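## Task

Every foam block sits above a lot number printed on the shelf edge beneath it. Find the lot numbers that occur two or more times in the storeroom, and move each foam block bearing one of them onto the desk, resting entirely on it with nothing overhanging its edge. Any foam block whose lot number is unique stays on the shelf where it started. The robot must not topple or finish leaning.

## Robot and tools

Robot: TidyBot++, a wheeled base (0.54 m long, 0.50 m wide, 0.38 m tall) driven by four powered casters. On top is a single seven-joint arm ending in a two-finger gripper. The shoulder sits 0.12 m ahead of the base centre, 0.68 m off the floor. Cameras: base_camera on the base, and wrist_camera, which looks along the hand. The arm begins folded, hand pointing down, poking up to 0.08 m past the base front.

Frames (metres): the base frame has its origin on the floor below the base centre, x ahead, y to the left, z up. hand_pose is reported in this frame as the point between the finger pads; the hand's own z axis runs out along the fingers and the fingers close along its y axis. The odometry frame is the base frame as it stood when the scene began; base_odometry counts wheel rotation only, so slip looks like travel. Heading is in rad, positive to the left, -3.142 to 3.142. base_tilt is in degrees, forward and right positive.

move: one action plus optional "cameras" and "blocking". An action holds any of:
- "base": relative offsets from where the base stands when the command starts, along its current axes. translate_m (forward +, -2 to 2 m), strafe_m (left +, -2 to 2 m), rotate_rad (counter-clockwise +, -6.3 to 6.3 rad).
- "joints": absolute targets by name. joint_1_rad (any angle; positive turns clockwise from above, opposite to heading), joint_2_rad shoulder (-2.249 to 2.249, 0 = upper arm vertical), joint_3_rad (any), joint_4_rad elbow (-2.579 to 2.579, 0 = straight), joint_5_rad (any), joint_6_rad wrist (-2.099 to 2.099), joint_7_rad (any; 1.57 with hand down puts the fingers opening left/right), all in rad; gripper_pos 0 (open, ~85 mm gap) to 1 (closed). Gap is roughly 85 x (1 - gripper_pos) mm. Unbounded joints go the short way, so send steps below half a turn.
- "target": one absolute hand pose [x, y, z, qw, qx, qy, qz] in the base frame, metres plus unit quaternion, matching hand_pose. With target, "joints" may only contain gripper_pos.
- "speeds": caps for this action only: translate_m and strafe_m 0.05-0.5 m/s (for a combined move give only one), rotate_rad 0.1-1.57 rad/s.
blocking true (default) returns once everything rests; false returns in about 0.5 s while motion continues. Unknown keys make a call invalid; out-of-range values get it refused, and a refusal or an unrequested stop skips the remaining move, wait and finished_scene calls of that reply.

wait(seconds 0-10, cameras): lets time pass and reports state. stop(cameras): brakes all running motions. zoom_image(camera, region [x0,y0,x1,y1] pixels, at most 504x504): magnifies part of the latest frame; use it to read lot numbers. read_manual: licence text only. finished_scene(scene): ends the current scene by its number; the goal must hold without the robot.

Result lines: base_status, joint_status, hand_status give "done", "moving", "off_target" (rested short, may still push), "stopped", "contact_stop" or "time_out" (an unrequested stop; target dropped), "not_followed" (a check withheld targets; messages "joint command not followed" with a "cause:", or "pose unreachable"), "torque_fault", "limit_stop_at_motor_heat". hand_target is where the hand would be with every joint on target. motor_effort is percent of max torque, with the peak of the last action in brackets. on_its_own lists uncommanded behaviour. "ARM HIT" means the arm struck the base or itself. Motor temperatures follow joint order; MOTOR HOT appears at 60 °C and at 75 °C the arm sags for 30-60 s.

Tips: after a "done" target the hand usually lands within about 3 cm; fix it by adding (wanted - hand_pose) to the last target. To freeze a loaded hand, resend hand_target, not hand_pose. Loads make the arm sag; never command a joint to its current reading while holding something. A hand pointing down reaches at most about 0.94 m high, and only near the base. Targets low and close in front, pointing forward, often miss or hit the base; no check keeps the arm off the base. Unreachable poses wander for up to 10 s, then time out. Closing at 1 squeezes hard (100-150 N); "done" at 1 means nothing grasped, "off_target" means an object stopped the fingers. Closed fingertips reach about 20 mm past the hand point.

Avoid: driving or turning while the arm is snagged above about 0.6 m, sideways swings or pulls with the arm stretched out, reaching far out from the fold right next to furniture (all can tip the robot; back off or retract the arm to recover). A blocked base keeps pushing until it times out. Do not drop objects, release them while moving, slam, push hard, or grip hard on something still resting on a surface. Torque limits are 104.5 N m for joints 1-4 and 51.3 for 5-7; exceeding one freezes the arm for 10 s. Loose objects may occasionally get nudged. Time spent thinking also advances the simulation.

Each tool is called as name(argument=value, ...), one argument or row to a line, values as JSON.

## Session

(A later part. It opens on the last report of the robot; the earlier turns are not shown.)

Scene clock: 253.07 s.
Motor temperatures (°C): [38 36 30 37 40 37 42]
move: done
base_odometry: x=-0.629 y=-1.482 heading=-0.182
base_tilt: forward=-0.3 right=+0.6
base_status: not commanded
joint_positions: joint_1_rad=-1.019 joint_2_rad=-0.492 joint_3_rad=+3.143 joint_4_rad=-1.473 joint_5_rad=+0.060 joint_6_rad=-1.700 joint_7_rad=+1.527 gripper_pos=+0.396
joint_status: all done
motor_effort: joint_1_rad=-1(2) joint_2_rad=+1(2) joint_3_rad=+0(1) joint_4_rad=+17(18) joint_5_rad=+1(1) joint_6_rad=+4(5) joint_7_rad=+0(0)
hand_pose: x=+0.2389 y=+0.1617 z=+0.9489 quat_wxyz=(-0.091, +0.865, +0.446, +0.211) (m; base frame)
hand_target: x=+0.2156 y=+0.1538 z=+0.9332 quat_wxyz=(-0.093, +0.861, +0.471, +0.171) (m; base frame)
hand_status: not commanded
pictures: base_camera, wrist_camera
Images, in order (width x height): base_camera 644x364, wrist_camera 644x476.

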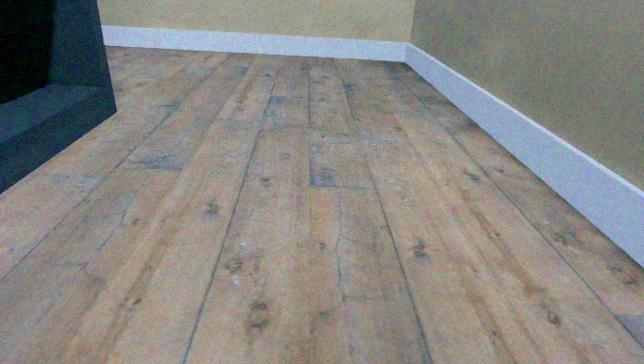

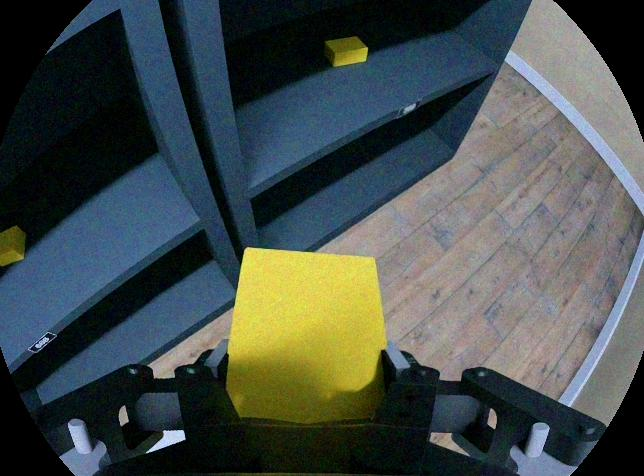

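zoom_image(
  camera="wrist_camera",
  region=[390, 90, 430, 125],
)

zoom_image(
  camera="wrist_camera",
  region=[20, 320, 65, 360],
)

move(
  joints={"joint_1_rad":-2.3,"joint_6_rad":-1.6},
  cameras=["wrist_camera"],
)

zoom_image(
  camera="wrist_camera",
  region=[320, 190, 390, 250],
)

Scaled by 12.600.

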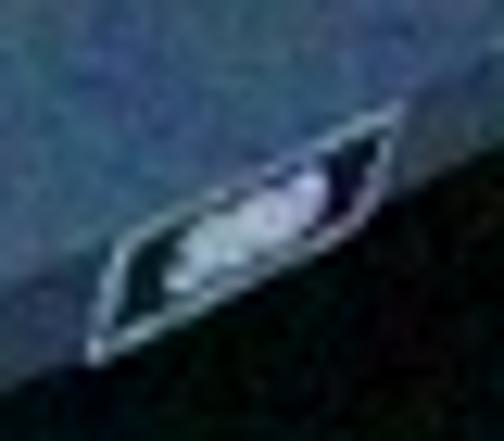

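Scaled by 11.200.

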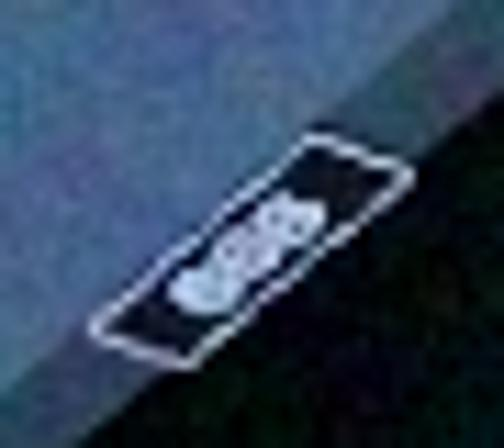

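Scene clock: 255.90 s.
Motor temperatures (°C): [38 36 30 37 40 37 42]
move: done
base_odometry: x=-0.629 y=-1.482 heading=-0.182
base_tilt: forward=-0.3 right=+0.6
base_status: not commanded
joint_positions: joint_1_rad=-2.281 joint_2_rad=-0.492 joint_3_rad=+3.143 joint_4_rad=-1.473 joint_5_rad=+0.060 joint_6_rad=-1.655 joint_7_rad=+1.527 gripper_pos=+0.396
joint_status: all done
motor_effort: joint_1_rad=+0(2) joint_2_rad=+1(2) joint_3_rad=+0(1) joint_4_rad=+17(18) joint_5_rad=+1(2) joint_6_rad=+4(5) joint_7_rad=+0(1)
hand_pose: x=-0.0065 y=+0.1728 z=+0.9553 quat_wxyz=(-0.218, +0.432, +0.866, +0.125) (m; base frame)
hand_target: x=-0.0311 y=+0.1652 z=+0.9542 quat_wxyz=(-0.244, +0.393, +0.880, +0.109) (m; base frame)
hand_status: not commanded
pictures: wrist_camera
Images, in order (width x height): wrist_camera 644x476.

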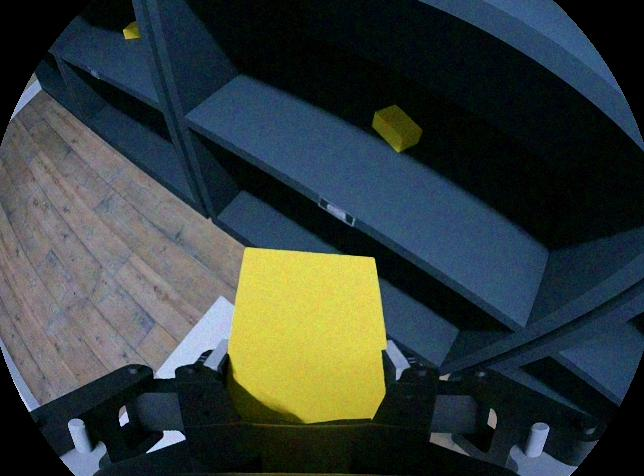

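Scaled by 7.200.

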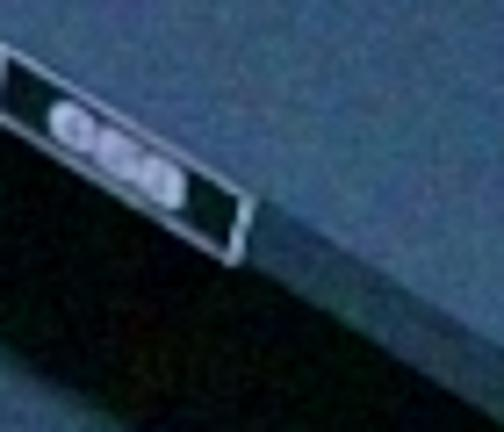

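move(
  base={"translate_m":-0.3},
  joints={"joint_1_rad":-1.9,"joint_6_rad":-1.75},
  cameras=["wrist_camera"],
)

zoom_image(
  camera="wrist_camera",
  region=[300, 120, 400, 210],
)

Scene clock: 258.10 s.
Motor temperatures (°C): [38 36 30 37 40 37 42]
move: done
base_odometry: x=-0.924 y=-1.428 heading=-0.182
base_tilt: forward=-0.4 right=+0.6
base_status: done
joint_positions: joint_1_rad=-1.918 joint_2_rad=-0.495 joint_3_rad=+3.141 joint_4_rad=-1.475 joint_5_rad=+0.057 joint_6_rad=-1.700 joint_7_rad=+1.527 gripper_pos=+0.396
joint_status: all done
motor_effort: joint_1_rad=-1(1) joint_2_rad=+1(3) joint_3_rad=+0(2) joint_4_rad=+17(18) joint_5_rad=+1(2) joint_6_rad=+5(6) joint_7_rad=+0(1)
hand_pose: x=+0.0660 y=+0.1930 z=+0.9488 quat_wxyz=(-0.175, +0.584, +0.779, +0.149) (m; base frame)
hand_target: x=+0.0586 y=+0.1713 z=+0.9332 quat_wxyz=(-0.158, +0.570, +0.798, +0.113) (m; base frame)
hand_status: not commanded
pictures: wrist_camera
Images, in order (width x height): wrist_camera 644x476.

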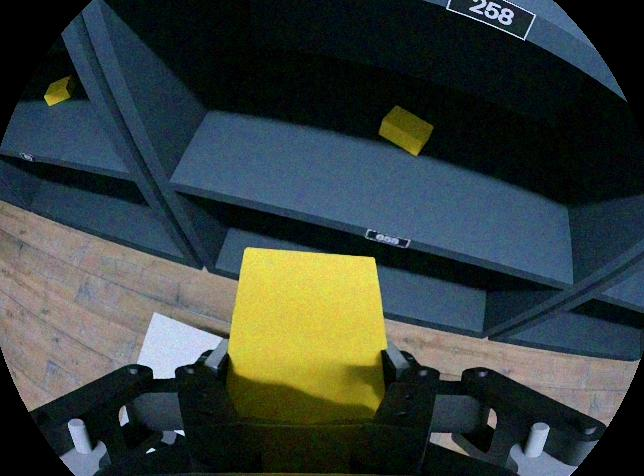

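Scaled by 5.040.

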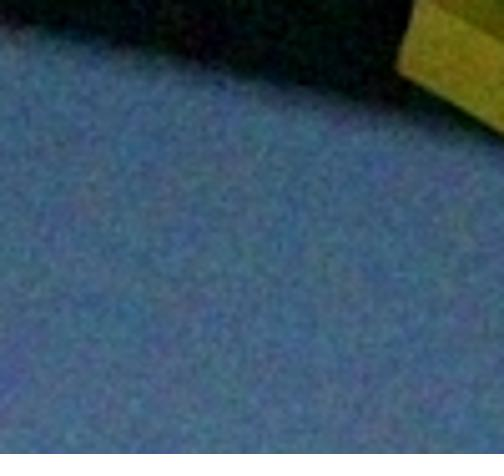

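zoom_image(
  camera="wrist_camera",
  region=[360, 220, 415, 255],
)

move(
  base={"translate_m":0.85},
  cameras=["wrist_camera"],
)

zoom_image(
  camera="wrist_camera",
  region=[350, 200, 450, 260],
)

Scaled by 9.164.

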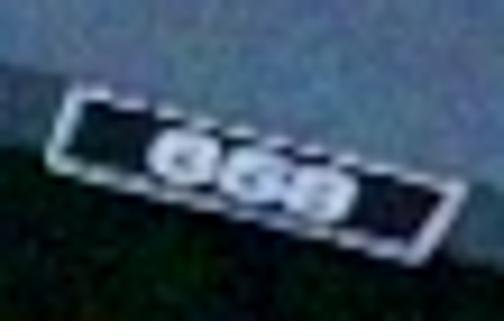

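Scene clock: 261.50 s.
Motor temperatures (°C): [38 36 30 37 40 37 42]
move: done
base_odometry: x=-0.088 y=-1.582 heading=-0.182
base_tilt: forward=-0.3 right=+0.6
base_status: done
joint_positions: joint_1_rad=-1.918 joint_2_rad=-0.498 joint_3_rad=+3.140 joint_4_rad=-1.476 joint_5_rad=+0.056 joint_6_rad=-1.703 joint_7_rad=+1.527 gripper_pos=+0.396
joint_status: not commanded
motor_effort: joint_1_rad=-1(1) joint_2_rad=+2(3) joint_3_rad=+1(2) joint_4_rad=+17(18) joint_5_rad=+1(2) joint_6_rad=+4(5) joint_7_rad=+0(1)
hand_pose: x=+0.0661 y=+0.1913 z=+0.9486 quat_wxyz=(-0.175, +0.584, +0.779, +0.149) (m; base frame)
hand_target: x=+0.0586 y=+0.1713 z=+0.9332 quat_wxyz=(-0.158, +0.570, +0.798, +0.113) (m; base frame)
hand_status: not commanded
pictures: wrist_camera
Images, in order (width x height): wrist_camera 644x476.

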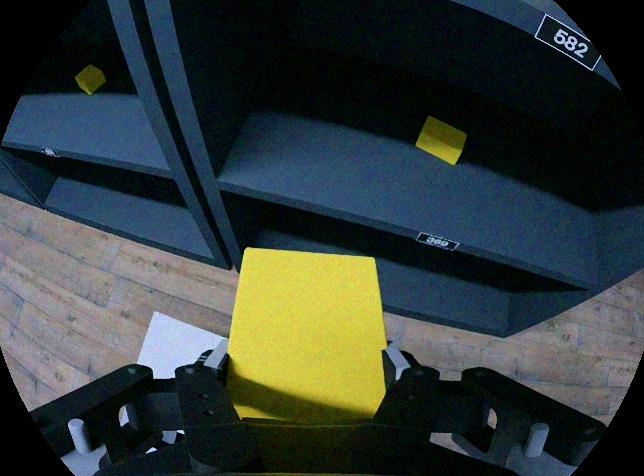

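Scaled by 5.040.

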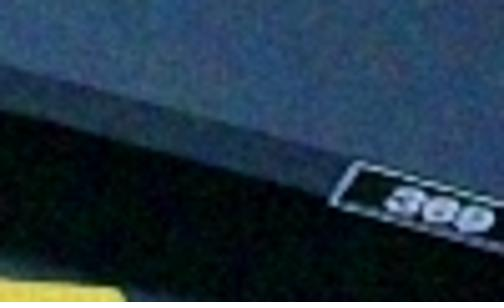

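move(
  base={"translate_m":-0.83},
  joints={"joint_1_rad":-1.8,"joint_2_rad":-1.2,"joint_4_rad":-2.4,"joint_6_rad":-1.1},
  cameras=["wrist_camera"],
)

zoom_image(
  camera="wrist_camera",
  region=[300, 150, 460, 270],
)

Scene clock: 265.47 s.
Motor temperatures (°C): [38 36 30 37 40 37 42]
move: done
base_odometry: x=-0.905 y=-1.432 heading=-0.181
base_tilt: forward=-0.4 right=+0.6
base_status: done
joint_positions: joint_1_rad=-1.815 joint_2_rad=-1.178 joint_3_rad=+3.140 joint_4_rad=-2.371 joint_5_rad=+0.055 joint_6_rad=-1.156 joint_7_rad=+1.527 gripper_pos=+0.396
joint_status: all done
motor_effort: joint_1_rad=-1(2) joint_2_rad=+15(15) joint_3_rad=+1(3) joint_4_rad=+20(21) joint_5_rad=+1(2) joint_6_rad=+7(7) joint_7_rad=+0(1)
hand_pose: x=+0.1024 y=+0.1248 z=+0.7405 quat_wxyz=(-0.292, +0.583, +0.715, +0.253) (m; base frame)
hand_target: x=+0.0873 y=+0.1291 z=+0.7408 quat_wxyz=(-0.320, +0.567, +0.715, +0.254) (m; base frame)
hand_status: not commanded
pictures: wrist_camera
Images, in order (width x height): wrist_camera 644x476.

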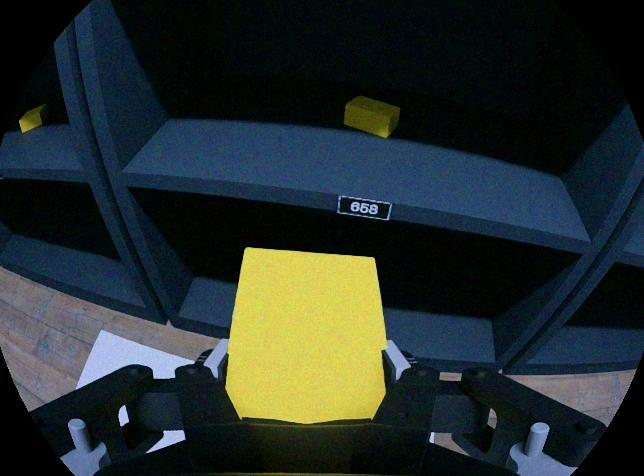

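Scaled by 3.150.

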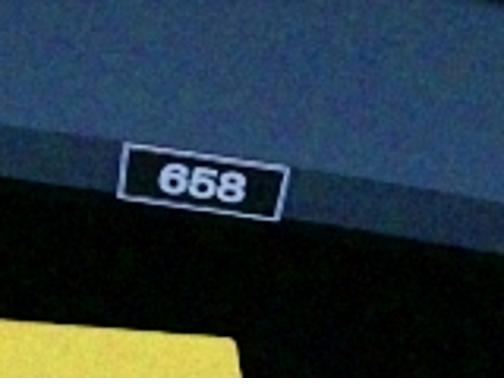

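move(
  base={"translate_m":1.6},
)

Scene clock: 270.40 s.
Motor temperatures (°C): [38 36 30 37 40 37 42]
move: done
base_odometry: x=+0.669 y=-1.719 heading=-0.179
base_tilt: forward=-0.3 right=+0.6
base_status: done
joint_positions: joint_1_rad=-1.810 joint_2_rad=-1.179 joint_3_rad=+3.140 joint_4_rad=-2.372 joint_5_rad=+0.055 joint_6_rad=-1.154 joint_7_rad=+1.527 gripper_pos=+0.396
joint_status: not commanded
motor_effort: joint_1_rad=-1(2) joint_2_rad=+15(15) joint_3_rad=+1(2) joint_4_rad=+19(21) joint_5_rad=+1(2) joint_6_rad=+6(7) joint_7_rad=+0(1)
hand_pose: x=+0.1029 y=+0.1252 z=+0.7410 quat_wxyz=(-0.293, +0.584, +0.713, +0.255) (m; base frame)
hand_target: x=+0.0873 y=+0.1291 z=+0.7408 quat_wxyz=(-0.320, +0.567, +0.715, +0.254) (m; base frame)
hand_status: not commanded
pictures: base_camera, wrist_camera
Images, in order (width x height): base_camera 644x364, wrist_camera 644x476.

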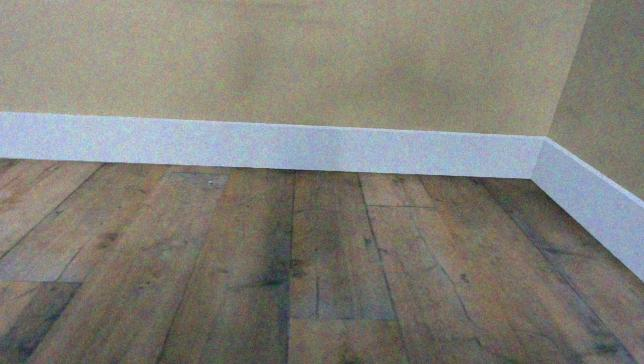

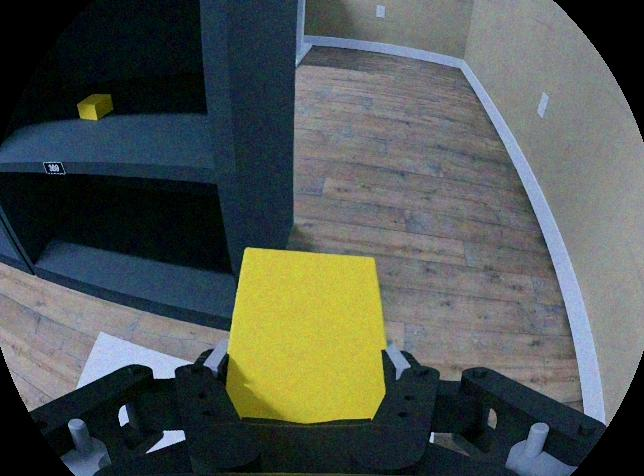

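move(
  base={"translate_m":0.31},
  cameras=[],
)

move(
  base={"strafe_m":0.8},
)

Scene clock: 272.47 s.
Motor temperatures (°C): [38 35 30 37 40 37 42]
move: done
base_odometry: x=+0.975 y=-1.774 heading=-0.178
base_tilt: forward=-0.3 right=+0.6
base_status: done
joint_positions: joint_1_rad=-1.810 joint_2_rad=-1.179 joint_3_rad=+3.140 joint_4_rad=-2.372 joint_5_rad=+0.055 joint_6_rad=-1.153 joint_7_rad=+1.527 gripper_pos=+0.396
joint_status: not commanded
motor_effort: joint_1_rad=+0(2) joint_2_rad=+14(15) joint_3_rad=+1(2) joint_4_rad=+20(21) joint_5_rad=+1(2) joint_6_rad=+6(8) joint_7_rad=+0(1)
hand_pose: x=+0.1029 y=+0.1252 z=+0.7411 quat_wxyz=(-0.293, +0.584, +0.713, +0.255) (m; base frame)
hand_target: x=+0.0873 y=+0.1291 z=+0.7408 quat_wxyz=(-0.320, +0.567, +0.715, +0.254) (m; base frame)
hand_status: not commanded
pictures: none
No camera images: "cameras" was empty.

Scene clock: 275.43 s.
Motor temperatures (°C): [38 35 30 37 40 37 42]
move: done
base_odometry: x=+1.117 y=-0.987 heading=-0.178
base_tilt: forward=-0.3 right=+0.6
base_status: done
joint_positions: joint_1_rad=-1.810 joint_2_rad=-1.182 joint_3_rad=+3.140 joint_4_rad=-2.372 joint_5_rad=+0.055 joint_6_rad=-1.152 joint_7_rad=+1.527 gripper_pos=+0.396
joint_status: not commanded
motor_effort: joint_1_rad=+0(1) joint_2_rad=+15(16) joint_3_rad=+1(1) joint_4_rad=+20(21) joint_5_rad=+1(2) joint_6_rad=+7(8) joint_7_rad=+0(1)
hand_pose: x=+0.1028 y=+0.1254 z=+0.7419 quat_wxyz=(-0.295, +0.583, +0.712, +0.256) (m; base frame)
hand_target: x=+0.0873 y=+0.1291 z=+0.7408 quat_wxyz=(-0.320, +0.567, +0.715, +0.254) (m; base frame)
hand_status: not commanded
pictures: base_camera, wrist_camera
Images, in order (width x height): base_camera 644x364, wrist_camera 644x476.

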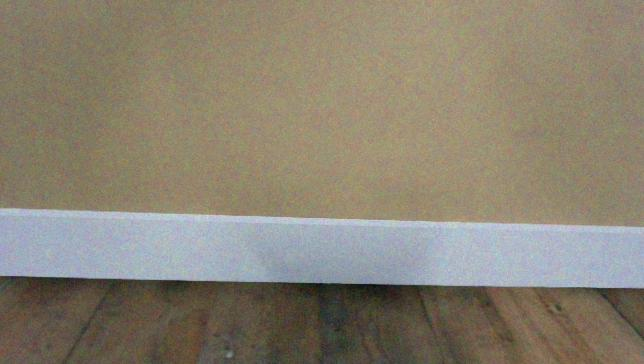

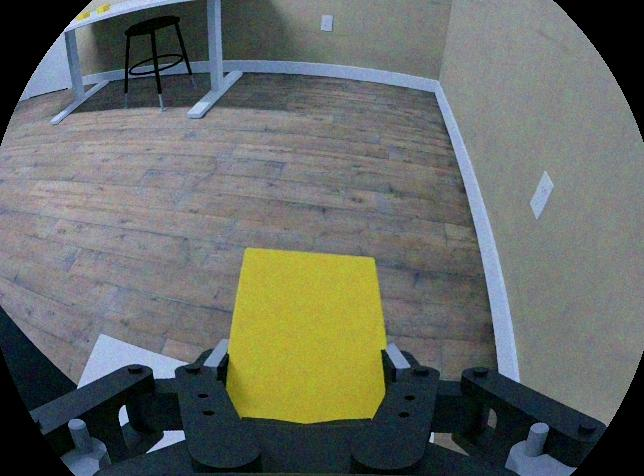

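move(
  base={"strafe_m":0.75,"translate_m":-0.05},
  cameras=[],
)

move(
  base={"translate_m":-0.5},
  cameras=[],
)

move(
  base={"rotate_rad":1.57},
  joints={"joint_1_rad":0,"joint_2_rad":-0.5,"joint_4_rad":-1.5,"joint_6_rad":-1.1},
)

Scene clock: 278.47 s.
Motor temperatures (°C): [38 35 30 37 40 37 42]
move: done
base_odometry: x=+1.200 y=-0.240 heading=-0.179
base_tilt: forward=-0.3 right=+0.6
base_status: done
joint_positions: joint_1_rad=-1.810 joint_2_rad=-1.184 joint_3_rad=+3.140 joint_4_rad=-2.372 joint_5_rad=+0.055 joint_6_rad=-1.151 joint_7_rad=+1.527 gripper_pos=+0.396
joint_status: not commanded
motor_effort: joint_1_rad=-1(1) joint_2_rad=+15(16) joint_3_rad=+1(1) joint_4_rad=+20(21) joint_5_rad=+1(1) joint_6_rad=+6(7) joint_7_rad=+0(1)
hand_pose: x=+0.1028 y=+0.1255 z=+0.7422 quat_wxyz=(-0.295, +0.583, +0.712, +0.257) (m; base frame)
hand_target: x=+0.0873 y=+0.1291 z=+0.7408 quat_wxyz=(-0.320, +0.567, +0.715, +0.254) (m; base frame)
hand_status: not commanded
pictures: none
No camera images: "cameras" was empty.

Scene clock: 280.83 s.
Motor temperatures (°C): [38 35 30 37 40 37 42]
move: done
base_odometry: x=+0.708 y=-0.151 heading=-0.179
base_tilt: forward=-0.4 right=+0.6
base_status: done
joint_positions: joint_1_rad=-1.808 joint_2_rad=-1.184 joint_3_rad=+3.140 joint_4_rad=-2.372 joint_5_rad=+0.054 joint_6_rad=-1.151 joint_7_rad=+1.527 gripper_pos=+0.396
joint_status: not commanded
motor_effort: joint_1_rad=-1(2) joint_2_rad=+15(15) joint_3_rad=+1(2) joint_4_rad=+20(21) joint_5_rad=+1(2) joint_6_rad=+6(7) joint_7_rad=+0(1)
hand_pose: x=+0.1030 y=+0.1255 z=+0.7422 quat_wxyz=(-0.295, +0.584, +0.711, +0.257) (m; base frame)
hand_target: x=+0.0873 y=+0.1291 z=+0.7408 quat_wxyz=(-0.320, +0.567, +0.715, +0.254) (m; base frame)
hand_status: not commanded
pictures: none
No camera images: "cameras" was empty.

Scene clock: 283.80 s.
Motor temperatures (°C): [38 35 30 37 40 37 42]
move: done
base_odometry: x=+0.708 y=-0.151 heading=+1.390
base_tilt: forward=-0.3 right=+0.6
base_status: done
joint_positions: joint_1_rad=-0.019 joint_2_rad=-0.516 joint_3_rad=+3.140 joint_4_rad=-1.517 joint_5_rad=+0.054 joint_6_rad=-1.150 joint_7_rad=+1.527 gripper_pos=+0.396
joint_status: all done
motor_effort: joint_1_rad=+0(2) joint_2_rad=-1(16) joint_3_rad=+1(2) joint_4_rad=+19(21) joint_5_rad=+1(2) joint_6_rad=+8(9) joint_7_rad=+0(1)
hand_pose: x=+0.4365 y=-0.0071 z=+1.0467 quat_wxyz=(+0.012, +0.880, -0.012, +0.475) (m; base frame)
hand_target: x=+0.4505 y=+0.0021 z=+1.0638 quat_wxyz=(+0.000, +0.867, +0.000, +0.498) (m; base frame)
hand_status: not commanded
pictures: base_camera, wrist_camera
Images, in order (width x height): base_camera 644x364, wrist_camera 644x476.

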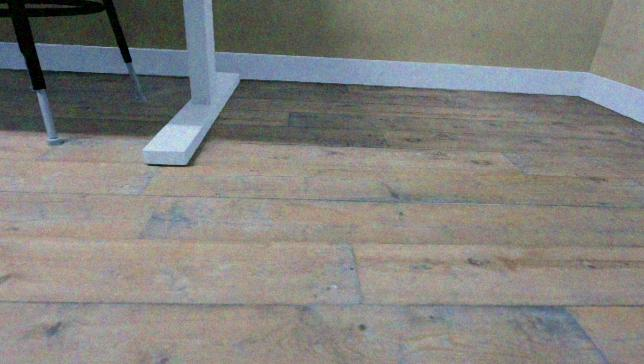

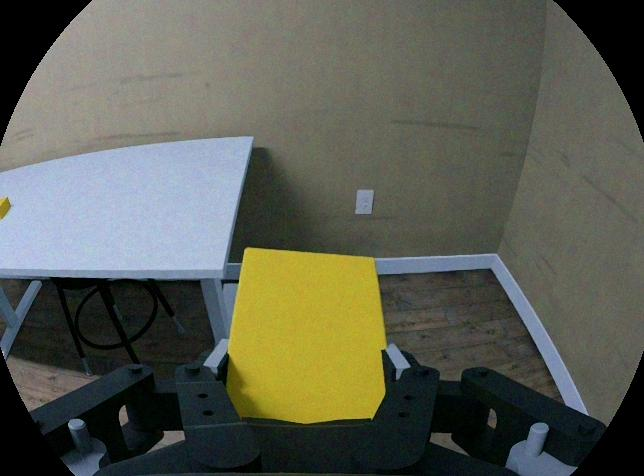

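move(
  base={"strafe_m":0.48},
  target=[0.6, 0.0, 0.9, 0, 0.914, 0, 0.407],
  cameras=["wrist_camera"],
)

move(
  base={"translate_m":0.43},
  speeds={"translate_m":0.25},
)

Scene clock: 286.40 s.
Motor temperatures (°C): [38 35 30 37 40 37 42]
move: done
base_odometry: x=+0.236 y=-0.064 heading=+1.391
base_tilt: forward=-0.3 right=+0.6
base_status: done
joint_positions: joint_1_rad=-0.018 joint_2_rad=-0.159 joint_3_rad=+3.145 joint_4_rad=-1.668 joint_5_rad=+0.054 joint_6_rad=-0.823 joint_7_rad=+1.530 gripper_pos=+0.396
joint_status: not commanded
motor_effort: joint_1_rad=-1(1) joint_2_rad=-15(18) joint_3_rad=+0(3) joint_4_rad=+21(24) joint_5_rad=+1(2) joint_6_rad=+7(8) joint_7_rad=+0(1)
hand_pose: x=+0.5916 y=-0.0042 z=+0.9022 quat_wxyz=(+0.014, +0.919, -0.003, +0.394) (m; base frame)
hand_target: x=+0.6000 y=+0.0000 z=+0.9000 quat_wxyz=(+0.000, +0.914, +0.000, +0.407) (m; base frame)
hand_status: done (0.010 m and 2.3 deg from the pose sent, 0.220 m and 9.0 deg at the start)
pictures: wrist_camera
Images, in order (width x height): wrist_camera 644x476.

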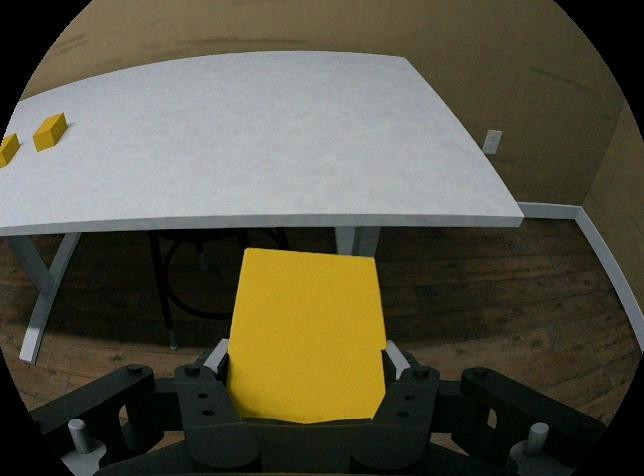

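Scene clock: 289.00 s.
Motor temperatures (°C): [38 35 30 37 40 37 42]
move: done
base_odometry: x=+0.313 y=+0.359 heading=+1.391
base_tilt: forward=-0.3 right=+0.6
base_status: done
joint_positions: joint_1_rad=-0.018 joint_2_rad=-0.159 joint_3_rad=+3.145 joint_4_rad=-1.668 joint_5_rad=+0.054 joint_6_rad=-0.819 joint_7_rad=+1.530 gripper_pos=+0.396
joint_status: not commanded
motor_effort: joint_1_rad=-1(1) joint_2_rad=-15(17) joint_3_rad=+0(1) joint_4_rad=+22(22) joint_5_rad=+1(1) joint_6_rad=+7(7) joint_7_rad=+0(1)
hand_pose: x=+0.5925 y=-0.0042 z=+0.9031 quat_wxyz=(+0.014, +0.918, -0.003, +0.396) (m; base frame)
hand_target: x=+0.6000 y=+0.0000 z=+0.9000 quat_wxyz=(+0.000, +0.914, +0.000, +0.407) (m; base frame)
hand_status: not commanded
pictures: base_camera, wrist_camera
Images, in order (width x height): base_camera 644x364, wrist_camera 644x476.

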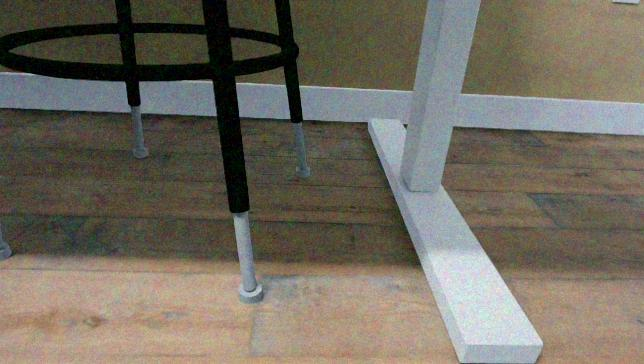

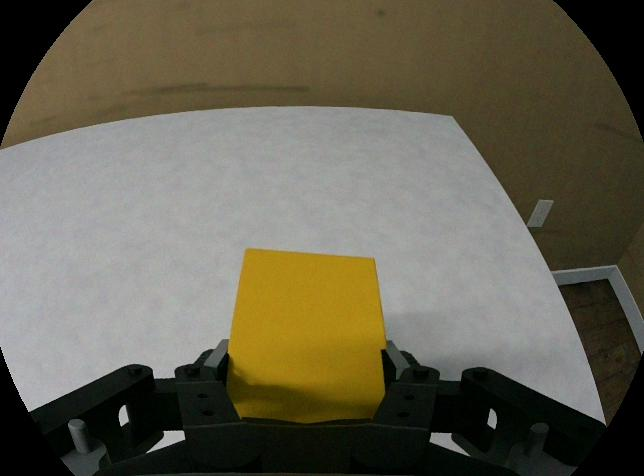

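move(
  target=[0.62, 0.0, 0.79, 0, 0.914, 0, 0.407],
  cameras=[],
)

move(
  target=[0.62, 0.0, 0.755, 0, 0.914, 0, 0.407],
  cameras=["wrist_camera"],
)

move(
  target=[0.62, 0.0, 0.743, 0, 0.914, 0, 0.407],
  cameras=["wrist_camera"],
)

Scene clock: 291.57 s.
Motor temperatures (°C): [38 35 30 37 40 37 42]
move: done
base_odometry: x=+0.313 y=+0.359 heading=+1.391
base_tilt: forward=-0.3 right=+0.6
base_status: not commanded
joint_positions: joint_1_rad=-0.018 joint_2_rad=-0.081 joint_3_rad=+3.145 joint_4_rad=-1.945 joint_5_rad=+0.054 joint_6_rad=-0.455 joint_7_rad=+1.536 gripper_pos=+0.396
joint_status: not commanded
motor_effort: joint_1_rad=+0(1) joint_2_rad=-17(18) joint_3_rad=+0(0) joint_4_rad=+20(22) joint_5_rad=+1(1) joint_6_rad=+7(7) joint_7_rad=+0(1)
hand_pose: x=+0.6141 y=+0.0011 z=+0.7983 quat_wxyz=(+0.011, +0.917, +0.008, +0.400) (m; base frame)
hand_target: x=+0.6200 y=+0.0000 z=+0.7900 quat_wxyz=(+0.000, +0.914, +0.000, +0.407) (m; base frame)
hand_status: done (0.010 m and 1.8 deg from the pose sent, 0.116 m and 2.2 deg at the start)
pictures: none
No camera images: "cameras" was empty.

Scene clock: 292.50 s.
Motor temperatures (°C): [37 35 30 37 40 37 42]
move: done
base_odometry: x=+0.313 y=+0.359 heading=+1.391
base_tilt: forward=-0.3 right=+0.6
base_status: not commanded
joint_positions: joint_1_rad=-0.018 joint_2_rad=-0.048 joint_3_rad=+3.145 joint_4_rad=-2.034 joint_5_rad=+0.054 joint_6_rad=-0.331 joint_7_rad=+1.542 gripper_pos=+0.396
joint_status: not commanded
motor_effort: joint_1_rad=-1(1) joint_2_rad=-16(19) joint_3_rad=+0(1) joint_4_rad=+19(21) joint_5_rad=+1(1) joint_6_rad=+6(7) joint_7_rad=+0(1)
hand_pose: x=+0.6151 y=+0.0031 z=+0.7639 quat_wxyz=(+0.010, +0.916, +0.013, +0.401) (m; base frame)
hand_target: x=+0.6200 y=+0.0000 z=+0.7550 quat_wxyz=(+0.000, +0.914, +0.000, +0.407) (m; base frame)
hand_status: done (0.011 m and 2.0 deg from the pose sent, 0.044 m and 1.8 deg at the start)
pictures: wrist_camera
Images, in order (width x height): wrist_camera 644x476.

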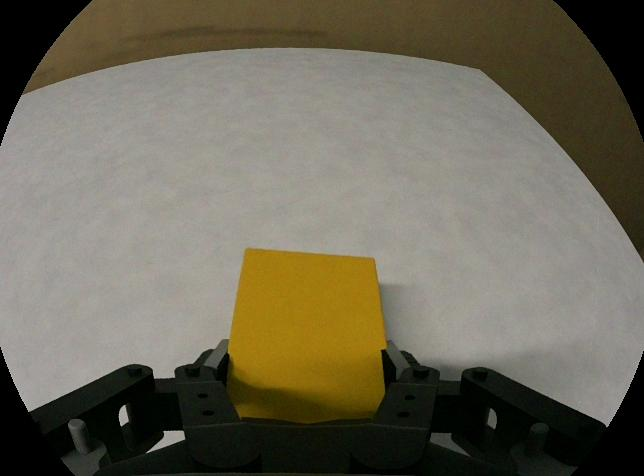

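Scene clock: 293.53 s.
Motor temperatures (°C): [37 35 30 37 40 37 42]
move: done
base_odometry: x=+0.313 y=+0.359 heading=+1.391
base_tilt: forward=-0.3 right=+0.6
base_status: not commanded
joint_positions: joint_1_rad=-0.018 joint_2_rad=-0.043 joint_3_rad=+3.146 joint_4_rad=-2.057 joint_5_rad=+0.054 joint_6_rad=-0.278 joint_7_rad=+1.546 gripper_pos=+0.396
joint_status: not commanded
motor_effort: joint_1_rad=-1(2) joint_2_rad=-14(18) joint_3_rad=+0(1) joint_4_rad=+18(20) joint_5_rad=+0(1) joint_6_rad=+6(7) joint_7_rad=+0(1)
hand_pose: x=+0.6189 y=+0.0038 z=+0.7622 quat_wxyz=(+0.009, +0.911, +0.016, +0.412) (m; base frame)
hand_target: x=+0.6200 y=+0.0000 z=+0.7430 quat_wxyz=(+0.000, +0.914, +0.000, +0.407) (m; base frame)
hand_status: done (0.020 m and 2.2 deg from the pose sent, 0.022 m and 2.0 deg at the start)
pictures: wrist_camera
Images, in order (width x height): wrist_camera 644x476.

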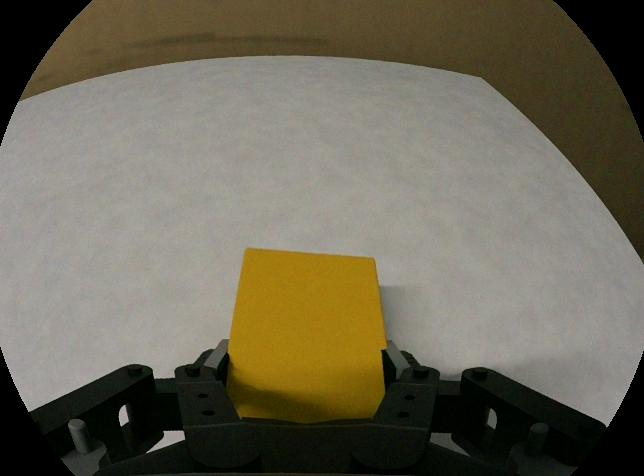

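Contact. Release.

move(
  joints={"gripper_pos":0},
  cameras=[],
)

move(
  target=[0.62, 0.0, 0.9, 0, 0.914, 0, 0.407],
  cameras=[],
)

move(
  base={"translate_m":-0.4},
)

Scene clock: 294.57 s.
Motor temperatures (°C): [37 35 30 37 40 37 42]
move: done
base_odometry: x=+0.313 y=+0.359 heading=+1.391
base_tilt: forward=-0.3 right=+0.6
base_status: not commanded
joint_positions: joint_1_rad=-0.018 joint_2_rad=-0.032 joint_3_rad=+3.146 joint_4_rad=-2.059 joint_5_rad=+0.053 joint_6_rad=-0.277 joint_7_rad=+1.546 gripper_pos=+0.000
joint_status: all done
motor_effort: joint_1_rad=+0(1) joint_2_rad=-17(18) joint_3_rad=+0(0) joint_4_rad=+19(20) joint_5_rad=+1(1) joint_6_rad=+7(7) joint_7_rad=+0(1)
hand_pose: x=+0.6189 y=+0.0039 z=+0.7554 quat_wxyz=(+0.009, +0.914, +0.016, +0.406) (m; base frame)
hand_target: x=+0.6200 y=+0.0000 z=+0.7430 quat_wxyz=(+0.000, +0.914, +0.000, +0.407) (m; base frame)
hand_status: not commanded
pictures: none
No camera images: "cameras" was empty.

Scene clock: 296.50 s.
Motor temperatures (°C): [37 35 30 37 40 37 42]
move: done
base_odometry: x=+0.313 y=+0.359 heading=+1.391
base_tilt: forward=-0.3 right=+0.6
base_status: not commanded
joint_positions: joint_1_rad=-0.018 joint_2_rad=-0.102 joint_3_rad=+3.146 joint_4_rad=-1.665 joint_5_rad=+0.053 joint_6_rad=-0.708 joint_7_rad=+1.546 gripper_pos=+0.000
joint_status: not commanded
motor_effort: joint_1_rad=-1(1) joint_2_rad=-16(20) joint_3_rad=+0(0) joint_4_rad=+21(22) joint_5_rad=+1(1) joint_6_rad=+7(7) joint_7_rad=+0(1)
hand_pose: x=+0.6288 y=-0.0023 z=+0.9026 quat_wxyz=(+0.016, +0.906, +0.006, +0.422) (m; base frame)
hand_target: x=+0.6200 y=+0.0000 z=+0.9000 quat_wxyz=(+0.000, +0.914, +0.000, +0.407) (m; base frame)
hand_status: done (0.009 m and 2.7 deg from the pose sent, 0.145 m and 2.1 deg at the start)
pictures: none
No camera images: "cameras" was empty.

Scene clock: 298.80 s.
Motor temperatures (°C): [37 35 30 37 40 37 42]
move: done
base_odometry: x=+0.241 y=-0.035 heading=+1.392
base_tilt: forward=-0.4 right=+0.6
base_status: done
joint_positions: joint_1_rad=-0.018 joint_2_rad=-0.117 joint_3_rad=+3.147 joint_4_rad=-1.663 joint_5_rad=+0.053 joint_6_rad=-0.715 joint_7_rad=+1.546 gripper_pos=+0.000
joint_status: not commanded
motor_effort: joint_1_rad=+0(3) joint_2_rad=-16(20) joint_3_rad=+0(3) joint_4_rad=+21(22) joint_5_rad=+1(1) joint_6_rad=+7(8) joint_7_rad=+0(1)
hand_pose: x=+0.6244 y=-0.0033 z=+0.9096 quat_wxyz=(+0.016, +0.904, +0.005, +0.426) (m; base frame)
hand_target: x=+0.6200 y=+0.0000 z=+0.9000 quat_wxyz=(+0.000, +0.914, +0.000, +0.407) (m; base frame)
hand_status: not commanded
pictures: base_camera, wrist_camera
Images, in order (width x height): base_camera 644x364, wrist_camera 644x476.

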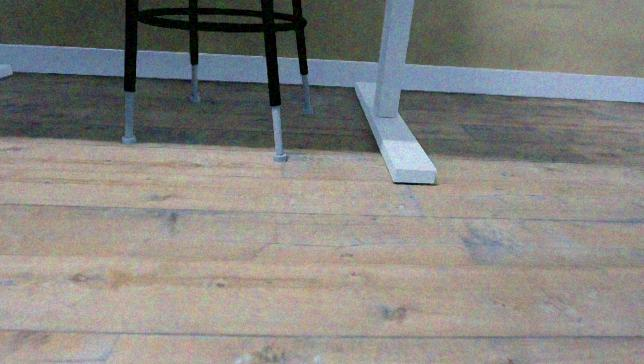

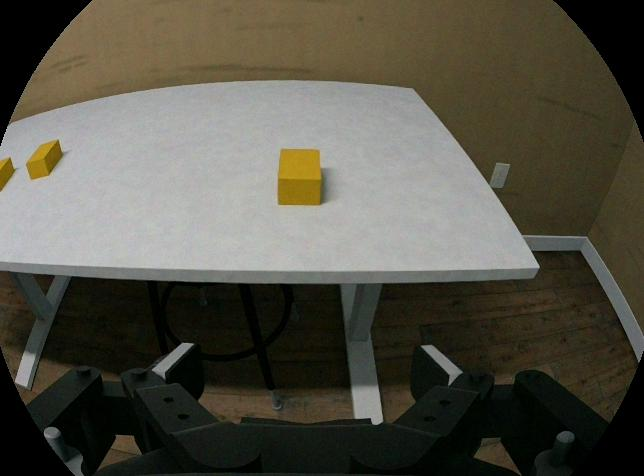

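finished_scene(
  scene=2,
)

The scene is finished: the task was done.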